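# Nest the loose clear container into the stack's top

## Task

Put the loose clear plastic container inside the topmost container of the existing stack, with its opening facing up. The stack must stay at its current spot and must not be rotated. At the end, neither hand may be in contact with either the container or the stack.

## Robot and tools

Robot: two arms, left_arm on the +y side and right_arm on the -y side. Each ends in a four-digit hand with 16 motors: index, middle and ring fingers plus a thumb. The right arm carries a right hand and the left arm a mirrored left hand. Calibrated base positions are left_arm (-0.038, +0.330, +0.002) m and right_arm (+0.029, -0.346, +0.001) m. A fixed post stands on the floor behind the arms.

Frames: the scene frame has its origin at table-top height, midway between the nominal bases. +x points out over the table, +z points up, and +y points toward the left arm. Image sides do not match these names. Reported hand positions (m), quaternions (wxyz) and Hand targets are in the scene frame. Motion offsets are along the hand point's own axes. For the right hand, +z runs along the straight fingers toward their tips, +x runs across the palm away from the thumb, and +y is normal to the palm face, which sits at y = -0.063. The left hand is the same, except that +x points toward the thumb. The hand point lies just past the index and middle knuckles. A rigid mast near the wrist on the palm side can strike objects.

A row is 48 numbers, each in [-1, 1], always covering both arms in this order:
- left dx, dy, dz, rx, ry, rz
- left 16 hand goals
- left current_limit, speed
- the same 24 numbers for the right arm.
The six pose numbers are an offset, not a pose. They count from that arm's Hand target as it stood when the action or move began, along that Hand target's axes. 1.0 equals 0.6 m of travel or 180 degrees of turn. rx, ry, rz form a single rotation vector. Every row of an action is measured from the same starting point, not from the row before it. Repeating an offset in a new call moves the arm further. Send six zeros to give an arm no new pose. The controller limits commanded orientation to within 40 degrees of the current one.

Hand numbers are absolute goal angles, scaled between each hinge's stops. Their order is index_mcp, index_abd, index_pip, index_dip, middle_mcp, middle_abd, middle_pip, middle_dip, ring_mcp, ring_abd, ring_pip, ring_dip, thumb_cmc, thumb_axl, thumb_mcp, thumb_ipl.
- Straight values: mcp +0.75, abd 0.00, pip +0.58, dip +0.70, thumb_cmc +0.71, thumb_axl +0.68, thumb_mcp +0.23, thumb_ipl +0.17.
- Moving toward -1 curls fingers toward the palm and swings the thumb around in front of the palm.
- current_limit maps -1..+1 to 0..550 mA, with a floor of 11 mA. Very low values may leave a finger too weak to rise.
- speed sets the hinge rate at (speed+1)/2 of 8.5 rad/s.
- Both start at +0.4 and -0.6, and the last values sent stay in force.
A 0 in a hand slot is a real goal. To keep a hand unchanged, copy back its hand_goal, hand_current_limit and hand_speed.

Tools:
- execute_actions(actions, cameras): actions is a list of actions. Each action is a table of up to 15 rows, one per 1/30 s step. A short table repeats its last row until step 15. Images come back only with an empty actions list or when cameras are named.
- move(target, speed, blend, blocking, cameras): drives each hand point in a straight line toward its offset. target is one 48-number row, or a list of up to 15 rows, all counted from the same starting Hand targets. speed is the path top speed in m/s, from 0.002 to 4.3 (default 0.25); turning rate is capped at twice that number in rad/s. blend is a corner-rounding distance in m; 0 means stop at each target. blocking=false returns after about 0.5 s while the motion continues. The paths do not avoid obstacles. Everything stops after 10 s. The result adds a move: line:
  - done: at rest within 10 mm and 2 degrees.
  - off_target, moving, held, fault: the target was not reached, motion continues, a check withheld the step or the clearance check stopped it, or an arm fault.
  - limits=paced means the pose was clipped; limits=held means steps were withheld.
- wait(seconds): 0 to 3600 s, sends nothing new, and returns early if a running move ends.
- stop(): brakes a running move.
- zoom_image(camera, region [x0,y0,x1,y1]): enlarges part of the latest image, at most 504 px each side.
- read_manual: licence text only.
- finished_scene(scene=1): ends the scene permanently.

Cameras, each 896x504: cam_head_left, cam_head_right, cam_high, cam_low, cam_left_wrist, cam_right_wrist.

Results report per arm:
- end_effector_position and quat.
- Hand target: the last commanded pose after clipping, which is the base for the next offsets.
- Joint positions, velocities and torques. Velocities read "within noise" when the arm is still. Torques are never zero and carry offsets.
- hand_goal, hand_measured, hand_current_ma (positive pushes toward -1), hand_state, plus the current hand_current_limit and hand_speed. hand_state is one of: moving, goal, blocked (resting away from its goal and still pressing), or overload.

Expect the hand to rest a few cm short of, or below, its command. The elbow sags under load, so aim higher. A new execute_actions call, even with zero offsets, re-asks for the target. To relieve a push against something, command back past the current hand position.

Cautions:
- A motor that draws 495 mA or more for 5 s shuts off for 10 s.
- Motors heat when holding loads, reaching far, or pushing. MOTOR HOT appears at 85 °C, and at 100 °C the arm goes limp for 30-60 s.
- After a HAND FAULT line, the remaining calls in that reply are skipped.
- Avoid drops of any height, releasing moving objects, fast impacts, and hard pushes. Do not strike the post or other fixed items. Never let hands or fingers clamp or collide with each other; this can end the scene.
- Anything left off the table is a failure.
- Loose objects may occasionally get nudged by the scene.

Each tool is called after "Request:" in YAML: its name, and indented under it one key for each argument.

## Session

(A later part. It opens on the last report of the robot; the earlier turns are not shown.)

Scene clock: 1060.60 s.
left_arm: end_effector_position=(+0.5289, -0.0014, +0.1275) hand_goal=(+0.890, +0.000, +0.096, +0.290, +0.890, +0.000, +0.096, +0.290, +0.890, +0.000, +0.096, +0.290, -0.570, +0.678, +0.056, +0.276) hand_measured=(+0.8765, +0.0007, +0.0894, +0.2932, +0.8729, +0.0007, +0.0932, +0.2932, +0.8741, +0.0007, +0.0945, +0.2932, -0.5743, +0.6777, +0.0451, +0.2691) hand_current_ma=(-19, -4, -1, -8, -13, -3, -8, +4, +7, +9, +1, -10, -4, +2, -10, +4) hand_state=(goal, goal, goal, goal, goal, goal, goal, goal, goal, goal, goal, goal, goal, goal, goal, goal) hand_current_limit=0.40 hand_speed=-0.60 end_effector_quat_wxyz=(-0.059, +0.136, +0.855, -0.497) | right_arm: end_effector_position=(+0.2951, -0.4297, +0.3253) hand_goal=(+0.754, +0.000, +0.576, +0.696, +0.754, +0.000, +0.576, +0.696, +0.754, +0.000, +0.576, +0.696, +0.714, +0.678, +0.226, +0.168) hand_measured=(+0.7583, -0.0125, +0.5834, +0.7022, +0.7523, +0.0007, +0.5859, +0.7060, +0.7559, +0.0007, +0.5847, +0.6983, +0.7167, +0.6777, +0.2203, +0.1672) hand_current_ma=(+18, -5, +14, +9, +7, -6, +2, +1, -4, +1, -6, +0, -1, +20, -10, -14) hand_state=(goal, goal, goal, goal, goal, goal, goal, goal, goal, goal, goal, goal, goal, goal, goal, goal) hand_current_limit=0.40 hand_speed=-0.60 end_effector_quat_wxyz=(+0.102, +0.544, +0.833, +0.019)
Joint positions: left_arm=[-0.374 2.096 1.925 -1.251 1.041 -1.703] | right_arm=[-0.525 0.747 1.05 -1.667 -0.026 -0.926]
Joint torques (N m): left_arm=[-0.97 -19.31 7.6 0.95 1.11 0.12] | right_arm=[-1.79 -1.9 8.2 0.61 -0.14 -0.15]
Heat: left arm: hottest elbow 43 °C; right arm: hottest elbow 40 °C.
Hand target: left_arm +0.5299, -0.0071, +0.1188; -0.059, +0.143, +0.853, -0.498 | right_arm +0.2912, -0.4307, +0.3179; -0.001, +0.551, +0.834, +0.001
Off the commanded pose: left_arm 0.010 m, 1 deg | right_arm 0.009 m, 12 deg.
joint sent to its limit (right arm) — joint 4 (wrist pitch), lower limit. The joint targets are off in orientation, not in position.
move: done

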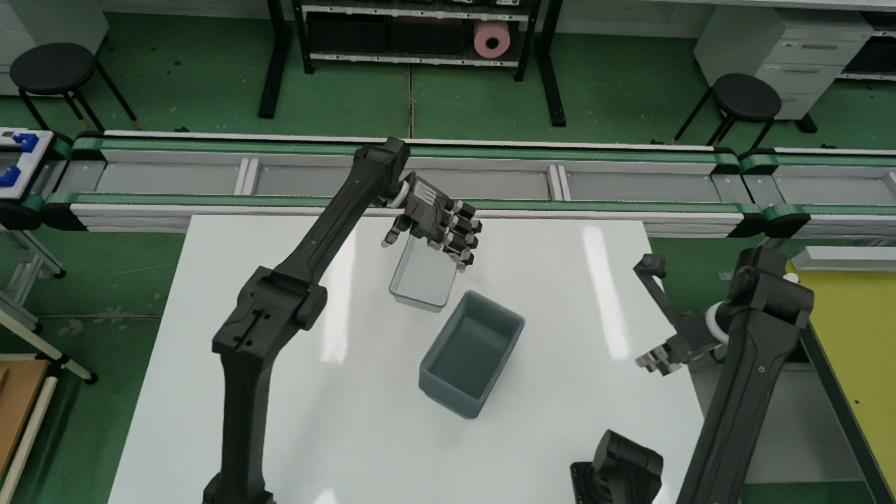

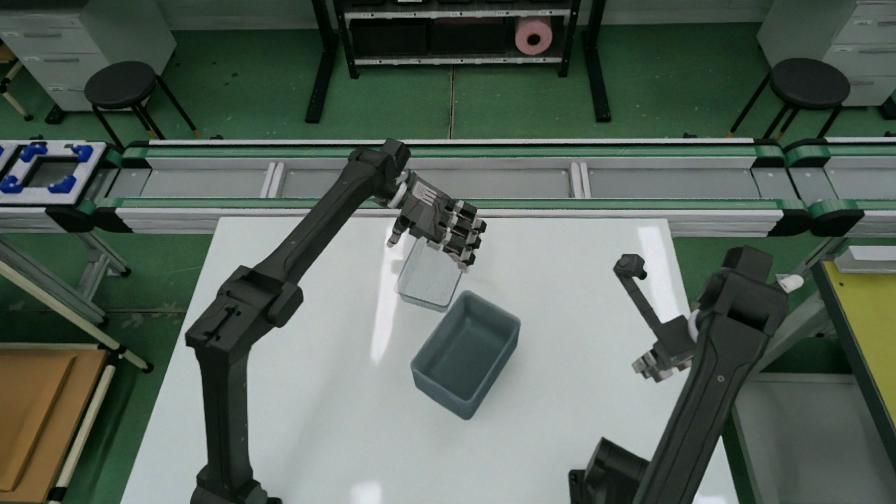

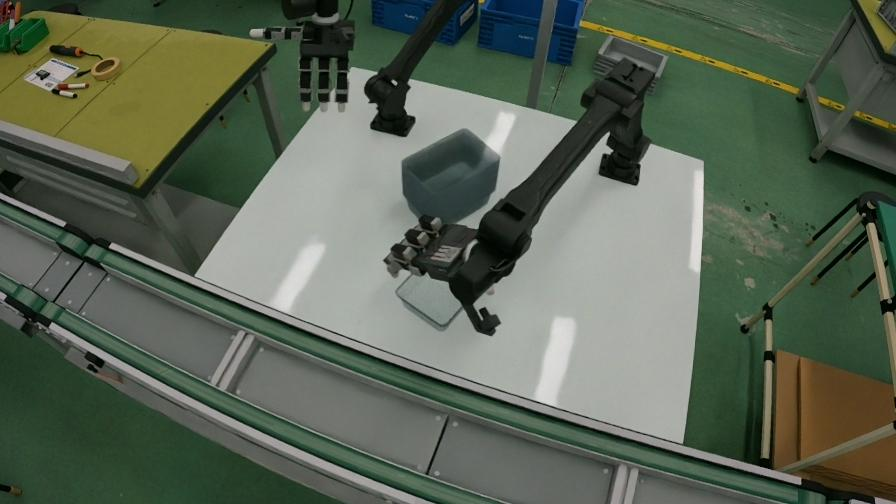

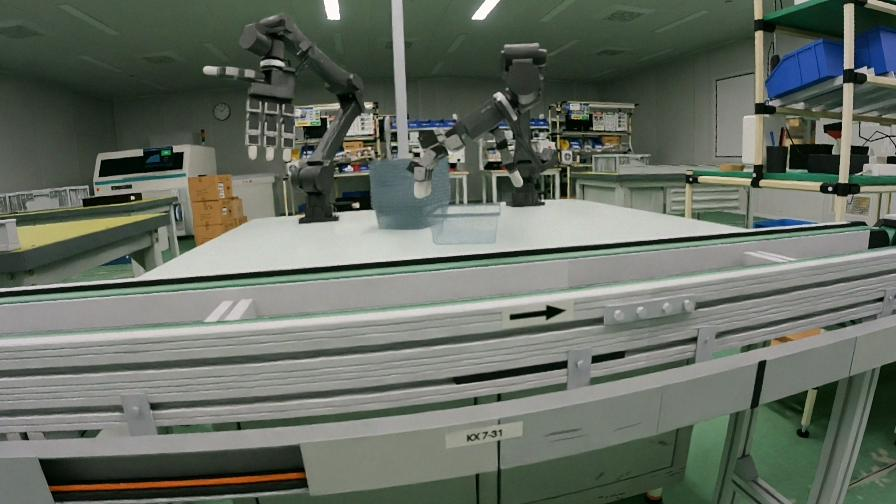

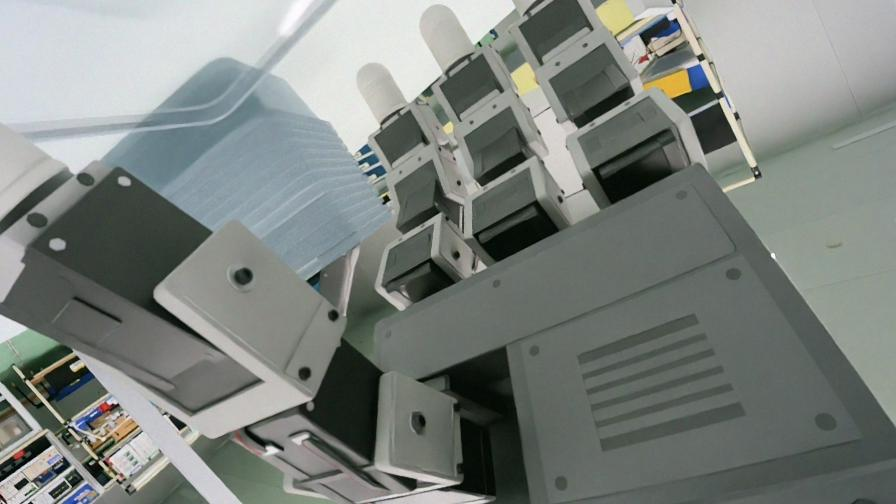

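Request:
move:
  target: [0.0202,0.0928,0.062,0,0,-0.011,0.89,0,0.095,0.29,0.89,0,0.095,0.29,0.89,0,0.095,0.29,-0.571,0.677,0.056,0.276,0.4,-0.6,0,0,0,0,0,0,0.754,0,0.576,0.696,0.754,0,0.576,0.696,0.754,0,0.576,0.696,0.714,0.678,0.226,0.168,0.4,-0.6]
  speed: 0.06
  cameras: ["cam_head_left","cam_head_right","cam_high","cam_low","cam_left_wrist"]

Request:
zoom_image:
  camera: "cam_head_left"
  region: [350, 180, 510, 330]

Request:
zoom_image:
  camera: "cam_high"
  region: [370, 180, 570, 360]

Request:
zoom_image:
  camera: "cam_low"
  region: [380, 120, 560, 270]

Scene clock: 1101.23 s.
left_arm: end_effector_position=(+0.5226, -0.0038, +0.0645) hand_goal=(+0.890, +0.000, +0.096, +0.290, +0.890, +0.000, +0.096, +0.290, +0.890, +0.000, +0.096, +0.290, -0.570, +0.678, +0.056, +0.276) hand_measured=(+0.8753, +0.0007, +0.0894, +0.2919, +0.8729, -0.0008, +0.0919, +0.2919, +0.8753, +0.0007, +0.0945, +0.2843, -0.5743, +0.6777, +0.0451, +0.2691) hand_current_ma=(-17, -1, -5, -1, -12, -12, -9, +9, +1, +9, -1, -12, -1, -5, -4, +4) hand_state=(goal, goal, goal, goal, goal, goal, goal, goal, goal, goal, goal, goal, goal, goal, goal, goal) hand_current_limit=0.40 hand_speed=-0.60 end_effector_quat_wxyz=(-0.059, +0.132, +0.855, -0.498) | right_arm: end_effector_position=(+0.2951, -0.4297, +0.3253) hand_goal=(+0.754, +0.000, +0.576, +0.696, +0.754, +0.000, +0.576, +0.696, +0.754, +0.000, +0.576, +0.696, +0.714, +0.678, +0.226, +0.168) hand_measured=(+0.7583, -0.0140, +0.5834, +0.7022, +0.7523, +0.0007, +0.5859, +0.7047, +0.7559, -0.0008, +0.5847, +0.6983, +0.7167, +0.6777, +0.2193, +0.1681) hand_current_ma=(+11, -7, +17, -11, +5, -23, +7, -22, -4, +17, +10, +12, +9, +11, +0, -7) hand_state=(goal, goal, goal, goal, goal, goal, goal, goal, goal, goal, goal, goal, goal, goal, goal, goal) hand_current_limit=0.40 hand_speed=-0.60 end_effector_quat_wxyz=(+0.102, +0.544, +0.833, +0.019)
Joint positions: left_arm=[-0.38 2.122 1.799 -1.079 1.041 -1.731] | right_arm=[-0.525 0.747 1.05 -1.667 -0.026 -0.926]
Joint torques (N m): left_arm=[-1.03 -19.02 7.12 1.05 1.04 -0.05] | right_arm=[-1.73 -2.02 8.23 0.65 -0.15 -0.15]
Heat: left arm: hottest elbow 42 °C; right arm: hottest elbow 40 °C.
Hand target: left_arm +0.5197, -0.0084, +0.0515; -0.068, +0.128, +0.856, -0.497 | right_arm +0.2912, -0.4307, +0.3179; -0.001, +0.551, +0.834, +0.001
Off the commanded pose: left_arm 0.014 m, 1 deg | right_arm 0.009 m, 12 deg.
joint sent to its limit (right arm) — joint 4 (wrist pitch), lower limit. The joint targets are off in orientation, not in position.
move: off_target (left_arm)

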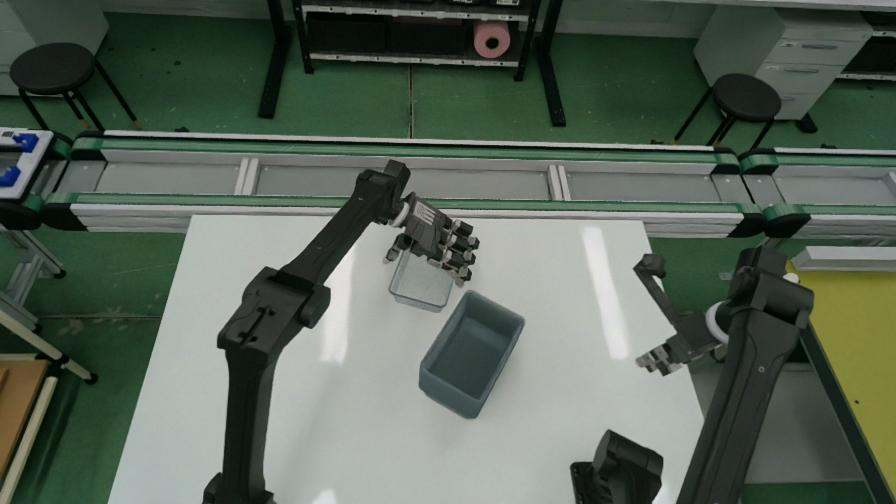

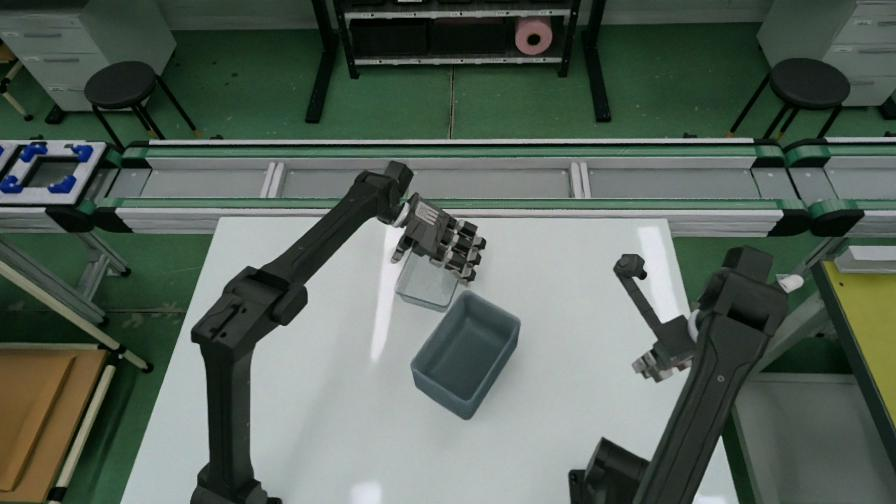

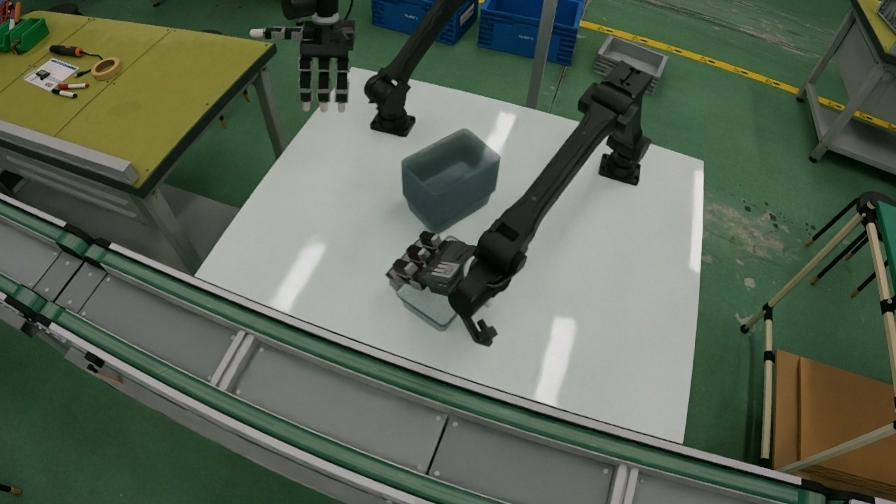

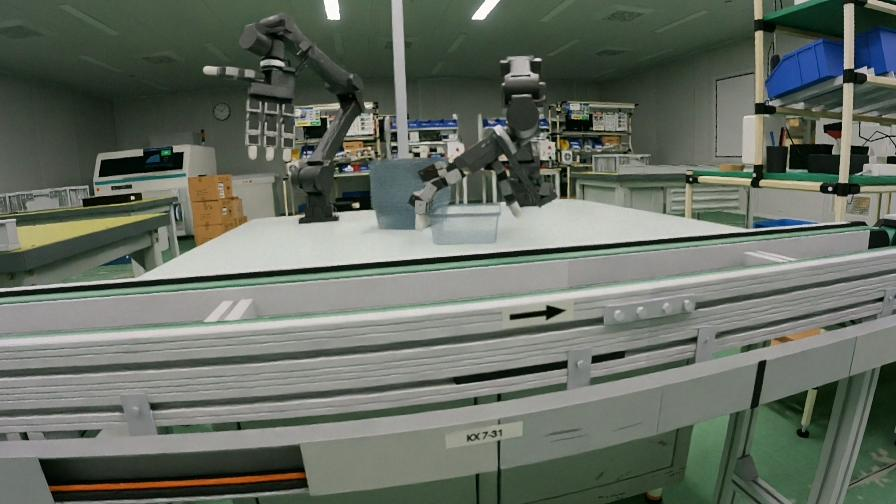

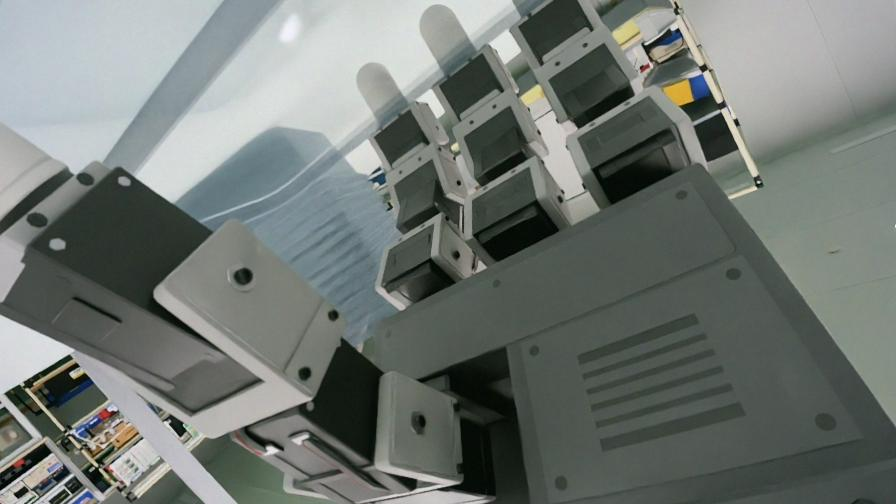

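Scaled by 3.150.

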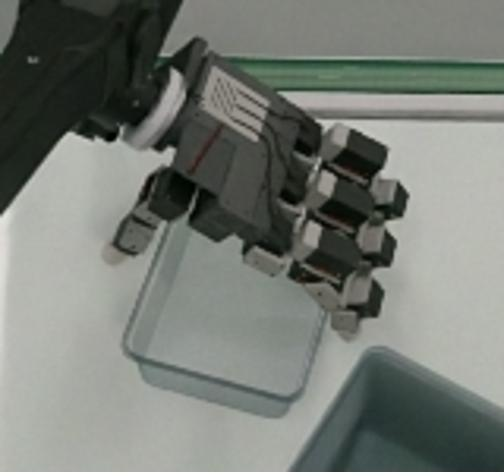

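Scaled by 2.520.

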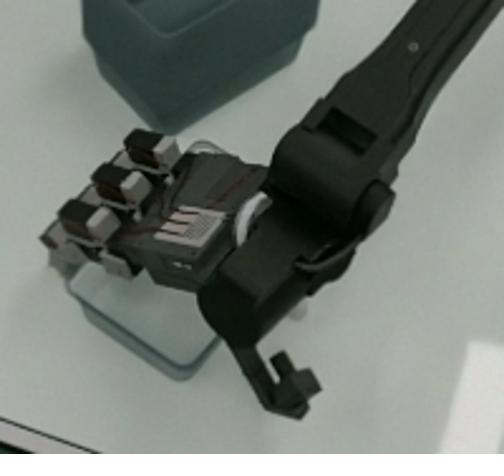

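Scaled by 2.800.

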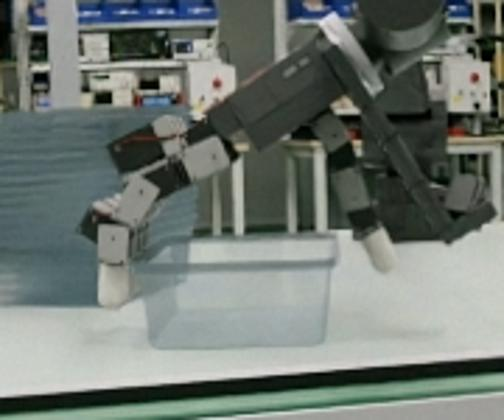

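Request:
zoom_image:
  camera: "cam_low"
  region: [405, 160, 535, 250]

Scaled by 3.877.

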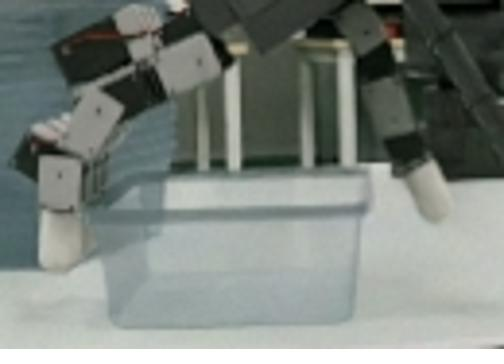

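Request:
move:
  target: [-0.0027,-0.0364,-0.007,0.028,0,0,0.89,0,0.095,0.29,0.89,0,0.095,0.29,0.89,0,0.095,0.29,-0.571,0.677,0.056,0.276,0.4,-0.6,0,0,0,0,0,0,0.754,0,0.576,0.696,0.754,0,0.576,0.696,0.754,0,0.576,0.696,0.714,0.678,0.226,0.168,0.4,-0.6]
  speed: 0.06
  cameras: ["cam_head_left","cam_head_right","cam_high","cam_low","cam_left_wrist"]

Request:
zoom_image:
  camera: "cam_head_left"
  region: [350, 180, 510, 330]

Request:
zoom_image:
  camera: "cam_low"
  region: [405, 160, 535, 250]

Scene clock: 1159.00 s.
left_arm: end_effector_position=(+0.5156, -0.0152, +0.0745) hand_goal=(+0.890, +0.000, +0.096, +0.290, +0.890, +0.000, +0.096, +0.290, +0.890, +0.000, +0.096, +0.290, -0.570, +0.678, +0.056, +0.276) hand_measured=(+0.8753, +0.0007, +0.0907, +0.2919, +0.8716, -0.0008, +0.0919, +0.2919, +0.8741, +0.0007, +0.0945, +0.2843, -0.5743, +0.6777, +0.0451, +0.2691) hand_current_ma=(-25, -5, -4, -7, -3, -10, -4, -4, -4, -1, +2, -13, +0, +0, -8, +3) hand_state=(goal, goal, goal, goal, goal, goal, goal, goal, goal, goal, goal, goal, goal, goal, goal, goal) hand_current_limit=0.40 hand_speed=-0.60 end_effector_quat_wxyz=(-0.073, +0.129, +0.834, -0.532) | right_arm: end_effector_position=(+0.2951, -0.4297, +0.3253) hand_goal=(+0.754, +0.000, +0.576, +0.696, +0.754, +0.000, +0.576, +0.696, +0.754, +0.000, +0.576, +0.696, +0.714, +0.678, +0.226, +0.168) hand_measured=(+0.7583, -0.0140, +0.5834, +0.7022, +0.7523, +0.0007, +0.5859, +0.7047, +0.7559, -0.0008, +0.5847, +0.6996, +0.7167, +0.6777, +0.2193, +0.1681) hand_current_ma=(+8, -1, +8, -5, +4, -15, +15, +4, +4, +14, +1, +9, -8, +2, +6, -10) hand_state=(goal, goal, goal, goal, goal, goal, goal, goal, goal, goal, goal, goal, goal, goal, goal, goal) hand_current_limit=0.40 hand_speed=-0.60 end_effector_quat_wxyz=(+0.102, +0.544, +0.833, +0.019)
Joint positions: left_arm=[-0.38 2.122 1.799 -1.079 1.127 -1.74] | right_arm=[-0.525 0.747 1.05 -1.667 -0.026 -0.926]
Joint torques (N m): left_arm=[-0.26 -19.72 8.01 0.66 1.19 -0.06] | right_arm=[-1.79 -1.9 8.24 0.65 -0.14 -0.15]
Heat: left arm: hottest elbow 39 °C; right arm: hottest elbow 40 °C.
Hand target: left_arm +0.5189, -0.0157, +0.0726; -0.073, +0.125, +0.833, -0.534 | right_arm +0.2912, -0.4307, +0.3179; -0.001, +0.551, +0.834, +0.001
Off the commanded pose: left_arm 0.004 m, 1 deg | right_arm 0.009 m, 12 deg.
joint sent to its limit (right arm) — joint 4 (wrist pitch), lower limit. The joint targets are off in orientation, not in position.
move: done

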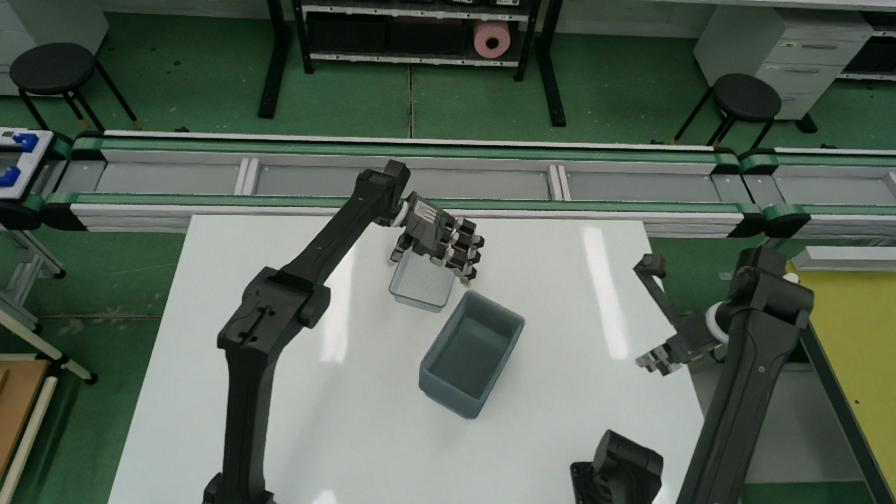

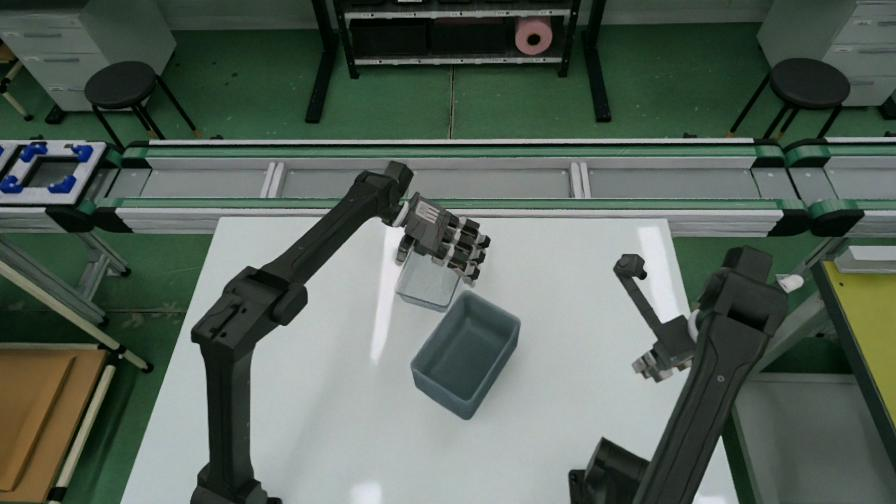

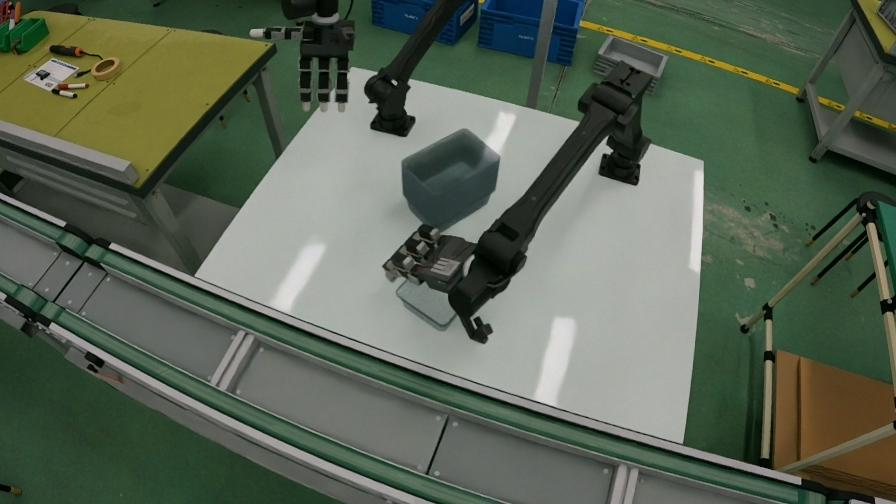

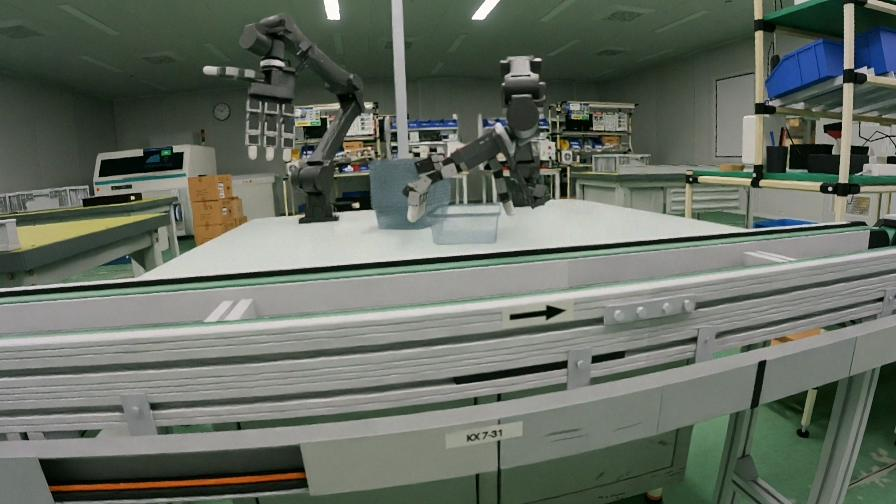

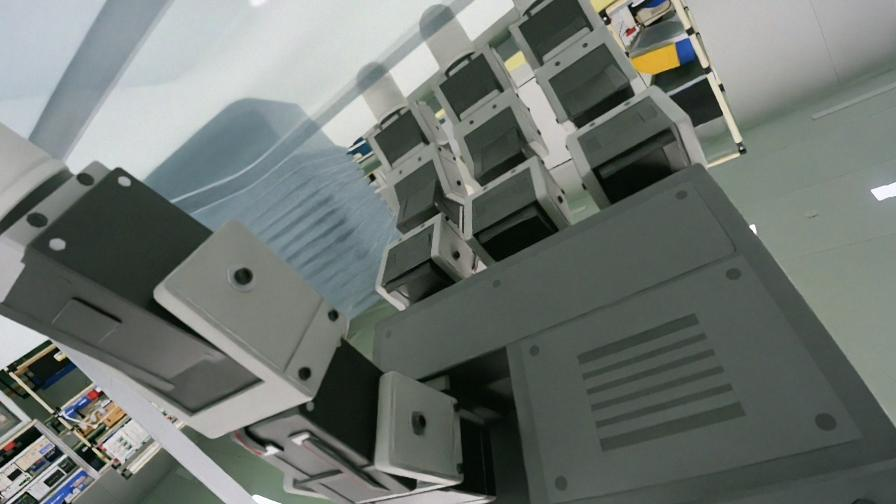

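Scaled by 3.150.

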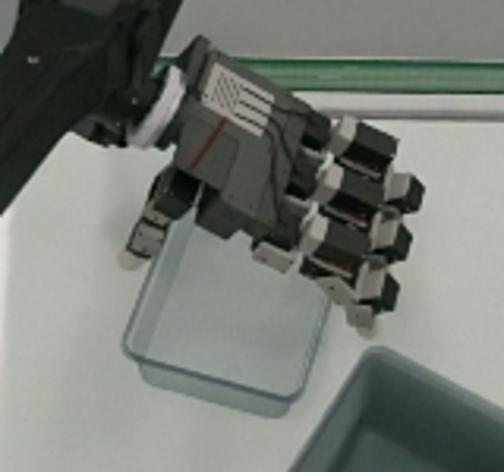

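Scaled by 3.877.

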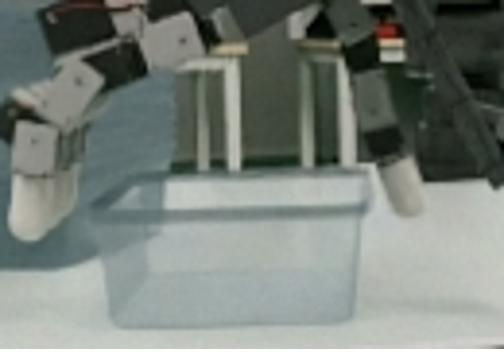

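Request:
move:
  target: [0.0005,0.0088,-0.0072,0.008,0,0,0.89,0,0.095,0.29,0.89,0,0.095,0.29,0.89,0,0.095,0.29,-0.571,0.677,0.056,0.276,0.4,-0.6,0,0,0,0,0,0,0.754,0,0.576,0.696,0.754,0,0.576,0.696,0.754,0,0.576,0.696,0.714,0.678,0.226,0.168,0.4,-0.6]
  speed: 0.05
  cameras: []

Request:
move:
  target: [0,0,0,0,0,0,0.89,0,0.095,-0.145,0.89,0,0.095,-0.145,0.89,0,0.095,-0.145,-0.571,0.677,0.056,-0.027,0.0,-0.92,0,0,0,0,0,0,0.754,0,0.576,0.696,0.754,0,0.576,0.696,0.754,0,0.576,0.696,0.714,0.678,0.226,0.168,0.4,-0.6]
  speed: 0.05
  cameras: ["cam_head_left","cam_head_right","cam_high","cam_low","cam_left_wrist"]

Request:
zoom_image:
  camera: "cam_head_left"
  region: [350, 180, 510, 330]

Request:
zoom_image:
  camera: "cam_low"
  region: [405, 160, 535, 250]

Scene clock: 1194.17 s.
left_arm: end_effector_position=(+0.5173, -0.0135, +0.0777) hand_goal=(+0.890, +0.000, +0.096, +0.290, +0.890, +0.000, +0.096, +0.290, +0.890, +0.000, +0.096, +0.290, -0.570, +0.678, +0.056, +0.276) hand_measured=(+0.8753, -0.0008, +0.0894, +0.2932, +0.8716, +0.0007, +0.0919, +0.2932, +0.8741, -0.0008, +0.0945, +0.2843, -0.5743, +0.6777, +0.0451, +0.2691) hand_current_ma=(-6, -9, -6, +1, -12, -6, -4, +1, +3, +8, -1, -13, -6, +0, -5, +3) hand_state=(goal, goal, goal, goal, goal, goal, goal, goal, goal, goal, goal, goal, goal, goal, goal, goal) hand_current_limit=0.40 hand_speed=-0.60 end_effector_quat_wxyz=(-0.072, +0.127, +0.827, -0.543) | right_arm: end_effector_position=(+0.2951, -0.4297, +0.3253) hand_goal=(+0.754, +0.000, +0.576, +0.696, +0.754, +0.000, +0.576, +0.696, +0.754, +0.000, +0.576, +0.696, +0.714, +0.678, +0.226, +0.168) hand_measured=(+0.7583, -0.0140, +0.5834, +0.7022, +0.7523, -0.0008, +0.5859, +0.7060, +0.7559, -0.0008, +0.5847, +0.6983, +0.7167, +0.6777, +0.2193, +0.1681) hand_current_ma=(+9, -15, +0, +2, -5, +0, +12, -8, -2, +6, +10, -8, -4, +7, +6, +6) hand_state=(goal, goal, goal, goal, goal, goal, goal, goal, goal, goal, goal, goal, goal, goal, goal, goal) hand_current_limit=0.40 hand_speed=-0.60 end_effector_quat_wxyz=(+0.102, +0.544, +0.833, +0.019)
Joint positions: left_arm=[-0.371 2.122 1.799 -1.079 1.154 -1.735] | right_arm=[-0.525 0.747 1.05 -1.667 -0.026 -0.926]
Joint torques (N m): left_arm=[0.32 -19.25 7.68 0.29 1.21 0.13] | right_arm=[-1.79 -1.85 8.23 0.62 -0.14 -0.15]
Heat: left arm: hottest elbow 39 °C; right arm: hottest elbow 40 °C.
Hand target: left_arm +0.5203, -0.0099, +0.0696; -0.075, +0.124, +0.826, -0.544 | right_arm +0.2912, -0.4307, +0.3179; -0.001, +0.551, +0.834, +0.001
Off the commanded pose: left_arm 0.009 m, 0 deg | right_arm 0.009 m, 12 deg.
joint sent to its limit (right arm) — joint 4 (wrist pitch), lower limit. The joint targets are off in orientation, not in position.
move: done

Scene clock: 1195.93 s.
left_arm: end_effector_position=(+0.5174, -0.0135, +0.0777) hand_goal=(+0.890, +0.000, +0.096, -0.144, +0.890, +0.000, +0.096, -0.144, +0.890, +0.000, +0.096, -0.144, -0.570, +0.678, +0.056, -0.026) hand_measured=(+0.8825, +0.0007, +0.1048, -0.1132, +0.8789, -0.0008, +0.1048, -0.1120, +0.8789, -0.0008, +0.1035, -0.1120, -0.5567, +0.6851, +0.1064, +0.0281) hand_current_ma=(-6, +0, +11, +20, +1, -5, -7, +34, +9, +13, +9, +21, +9, +4, +60, +85) hand_state=(goal, goal, goal, blocked, goal, goal, goal, blocked, goal, goal, goal, blocked, goal, goal, blocked, blocked) hand_current_limit=0.00 hand_speed=-0.92 end_effector_quat_wxyz=(-0.072, +0.127, +0.827, -0.543) | right_arm: end_effector_position=(+0.2951, -0.4297, +0.3253) hand_goal=(+0.754, +0.000, +0.576, +0.696, +0.754, +0.000, +0.576, +0.696, +0.754, +0.000, +0.576, +0.696, +0.714, +0.678, +0.226, +0.168) hand_measured=(+0.7583, -0.0125, +0.5834, +0.7022, +0.7523, +0.0007, +0.5859, +0.7060, +0.7559, -0.0008, +0.5834, +0.6996, +0.7167, +0.6767, +0.2203, +0.1672) hand_current_ma=(+19, -12, +14, -4, +10, -4, +26, -5, -10, +1, +7, +0, -4, +8, +2, +3) hand_state=(goal, goal, goal, goal, goal, goal, goal, goal, goal, goal, goal, goal, goal, goal, goal, goal) hand_current_limit=0.40 hand_speed=-0.60 end_effector_quat_wxyz=(+0.102, +0.544, +0.833, +0.019)
Joint positions: left_arm=[-0.371 2.122 1.799 -1.079 1.154 -1.735] | right_arm=[-0.525 0.747 1.05 -1.667 -0.026 -0.926]
Joint torques (N m): left_arm=[0.21 -19.19 7.69 0.28 1.21 0.12] | right_arm=[-1.67 -1.96 8.2 0.64 -0.13 -0.15]
Heat: left arm: hottest elbow 39 °C; right arm: hottest elbow 40 °C.
Hand target: left_arm +0.5203, -0.0099, +0.0696; -0.075, +0.124, +0.826, -0.544 | right_arm +0.2912, -0.4307, +0.3179; -0.001, +0.551, +0.834, +0.001
Off the commanded pose: left_arm 0.009 m, 0 deg | right_arm 0.009 m, 12 deg.
joint sent to its limit (right arm) — joint 4 (wrist pitch), lower limit. The joint targets are off in orientation, not in position.
move: done

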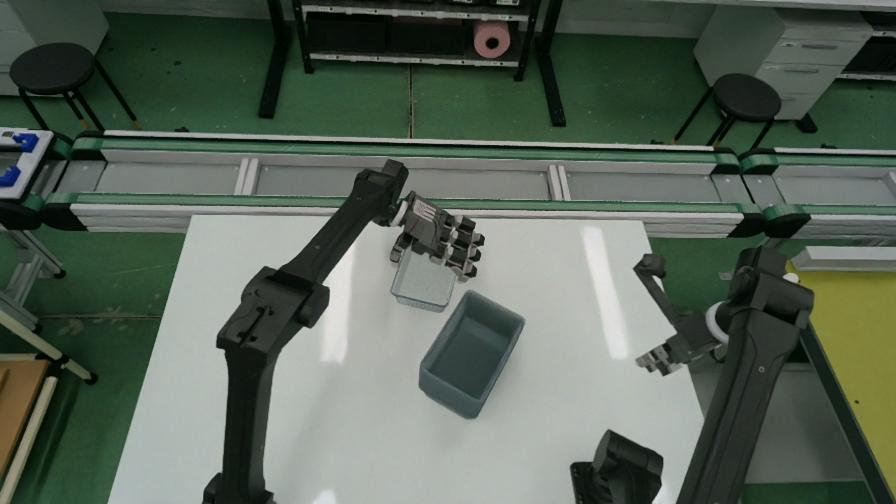

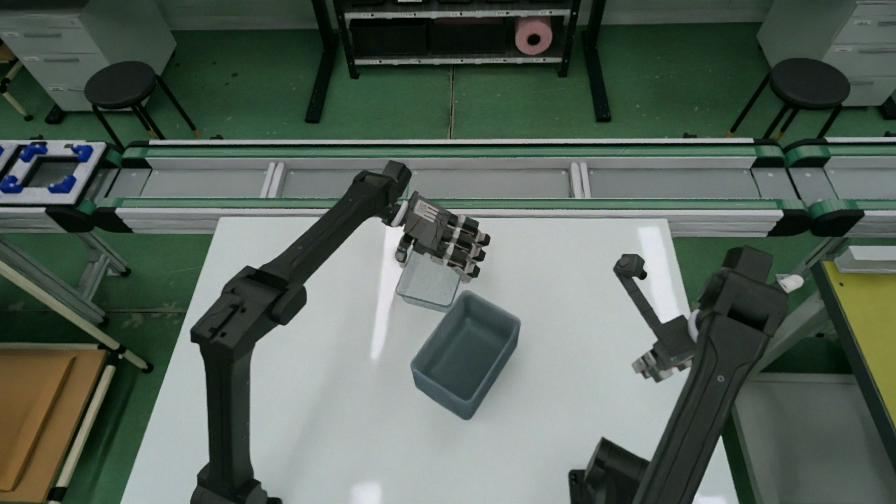

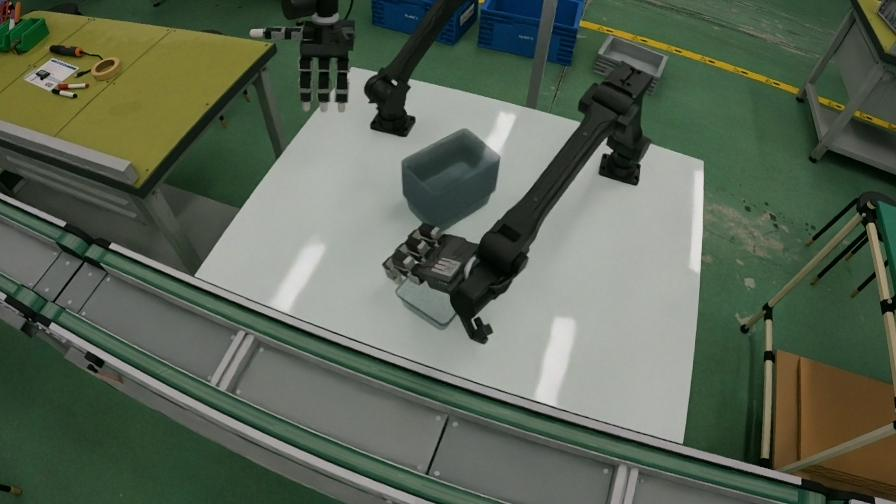

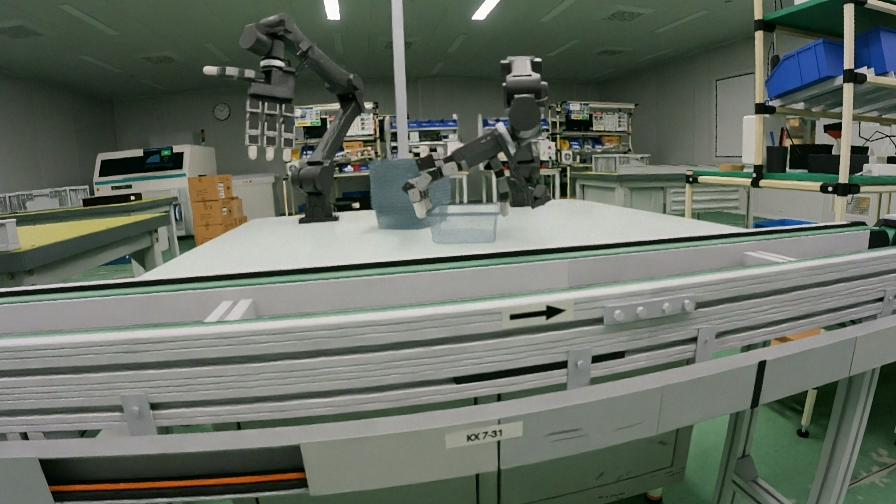

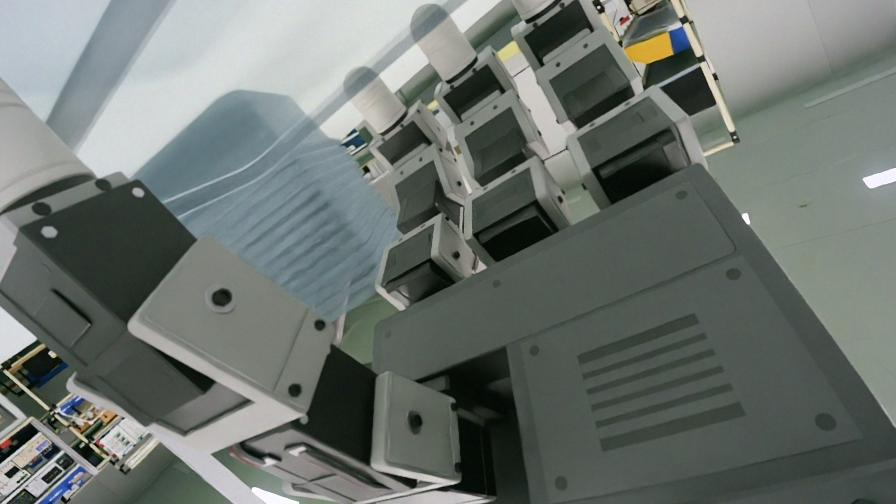

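Scaled by 3.150.

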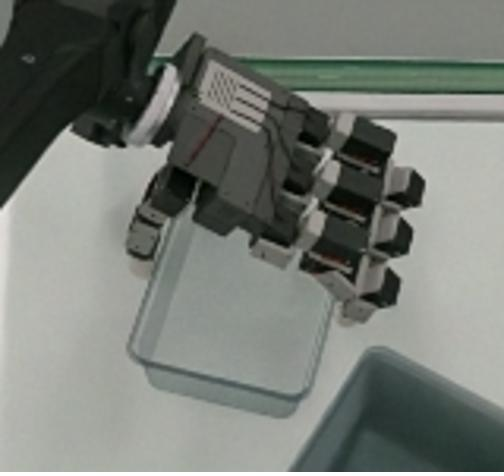

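Scaled by 3.877.

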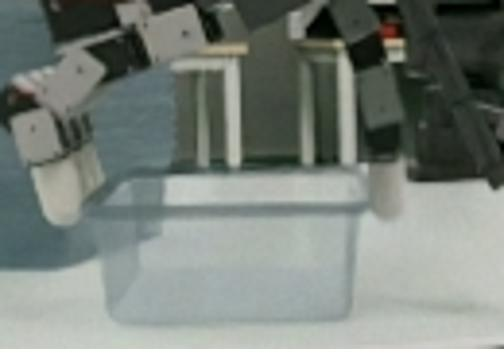

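Request:
move:
  target:
    - [0,0,0,0,0,0,0.89,0,0.095,0.15,0.89,0,0.095,0.15,0.89,0,0.095,0.15,-0.571,0.677,0.056,0.2,0.4,-0.8,0,0,0,0,0,0,0.754,0,0.576,0.696,0.754,0,0.576,0.696,0.754,0,0.576,0.696,0.714,0.678,0.226,0.168,0.4,-0.6]
    - [0,0.0145,0.006,0,0,0,0.89,0,0.095,0.15,0.89,0,0.095,0.15,0.89,0,0.095,0.15,-0.571,0.677,0.056,0.2,0.4,-0.8,0,0,0,0,0,0,0.754,0,0.576,0.696,0.754,0,0.576,0.696,0.754,0,0.576,0.696,0.714,0.678,0.226,0.168,0.4,-0.6]
  speed: 0.05
  cameras: ["cam_low","cam_head_left"]

Request:
zoom_image:
  camera: "cam_low"
  region: [405, 160, 535, 250]

Scene clock: 1211.47 s.
left_arm: end_effector_position=(+0.5176, -0.0133, +0.0777) hand_goal=(+0.890, +0.000, +0.096, +0.150, +0.890, +0.000, +0.096, +0.150, +0.890, +0.000, +0.096, +0.150, -0.570, +0.678, +0.056, +0.200) hand_measured=(+0.8753, -0.0008, +0.0907, +0.1454, +0.8729, +0.0007, +0.0932, +0.1454, +0.8741, +0.0007, +0.0958, +0.1441, -0.5780, +0.6841, +0.0560, +0.1957) hand_current_ma=(-11, -12, +0, -8, -2, -8, +3, -1, +2, +4, +2, -7, -3, +9, +7, +8) hand_state=(goal, goal, goal, goal, goal, goal, goal, goal, goal, goal, goal, goal, goal, goal, goal, goal) hand_current_limit=0.40 hand_speed=-0.80 end_effector_quat_wxyz=(-0.072, +0.128, +0.827, -0.544) | right_arm: end_effector_position=(+0.2951, -0.4297, +0.3253) hand_goal=(+0.754, +0.000, +0.576, +0.696, +0.754, +0.000, +0.576, +0.696, +0.754, +0.000, +0.576, +0.696, +0.714, +0.678, +0.226, +0.168) hand_measured=(+0.7583, -0.0140, +0.5834, +0.7022, +0.7523, -0.0008, +0.5859, +0.7060, +0.7559, -0.0008, +0.5834, +0.6983, +0.7167, +0.6767, +0.2193, +0.1681) hand_current_ma=(+12, -14, +3, -6, +8, -15, +14, -4, -3, -9, -4, +1, -5, +9, +3, -3) hand_state=(goal, goal, goal, goal, goal, goal, goal, goal, goal, goal, goal, goal, goal, goal, goal, goal) hand_current_limit=0.40 hand_speed=-0.60 end_effector_quat_wxyz=(+0.102, +0.544, +0.833, +0.019)
Joint positions: left_arm=[-0.37 2.122 1.799 -1.079 1.154 -1.733] | right_arm=[-0.525 0.747 1.05 -1.667 -0.026 -0.926]
Joint torques (N m): left_arm=[0.26 -18.67 6.89 0.95 1.21 0.12] | right_arm=[-1.67 -2.02 8.23 0.59 -0.14 -0.15]
Heat: left arm: hottest elbow 39 °C; right arm: hottest elbow 40 °C.
Hand target: left_arm +0.5206, -0.0097, +0.0603; -0.075, +0.124, +0.826, -0.544 | right_arm +0.2912, -0.4307, +0.3179; -0.001, +0.551, +0.834, +0.001
Off the commanded pose: left_arm 0.018 m, 1 deg | right_arm 0.009 m, 12 deg.
joint sent to its limit (right arm) — joint 4 (wrist pitch), lower limit. The joint targets are off in orientation, not in position.
move: off_target (left_arm)
Images, in order (width x height): cam_head_left 896x504, cam_low 896x504.

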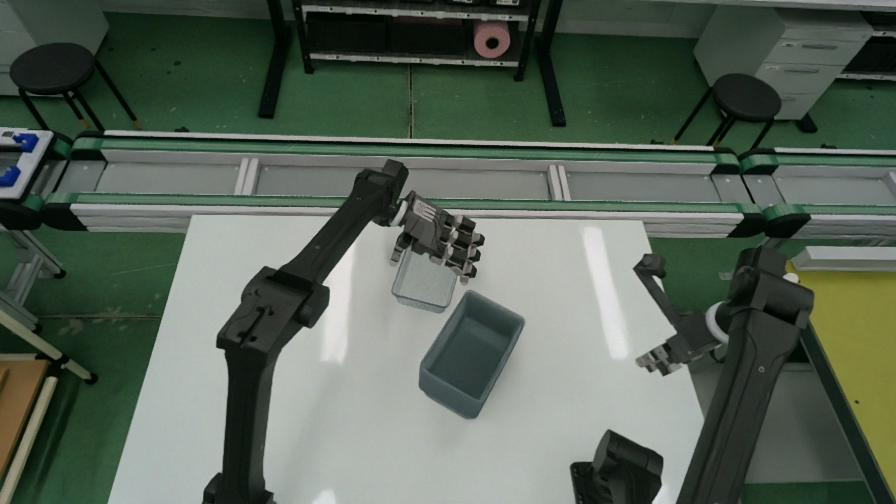

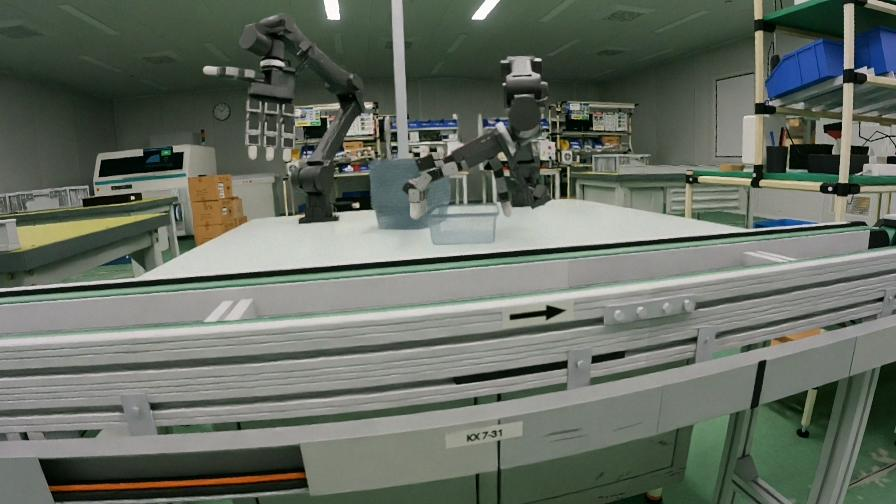

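Scaled by 3.877.

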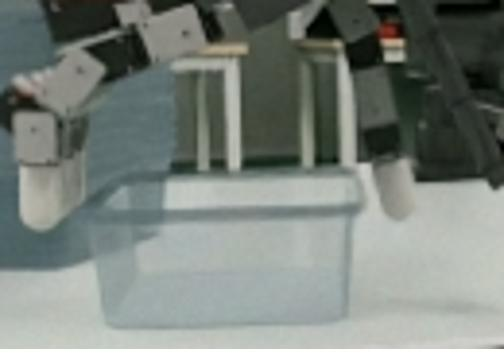

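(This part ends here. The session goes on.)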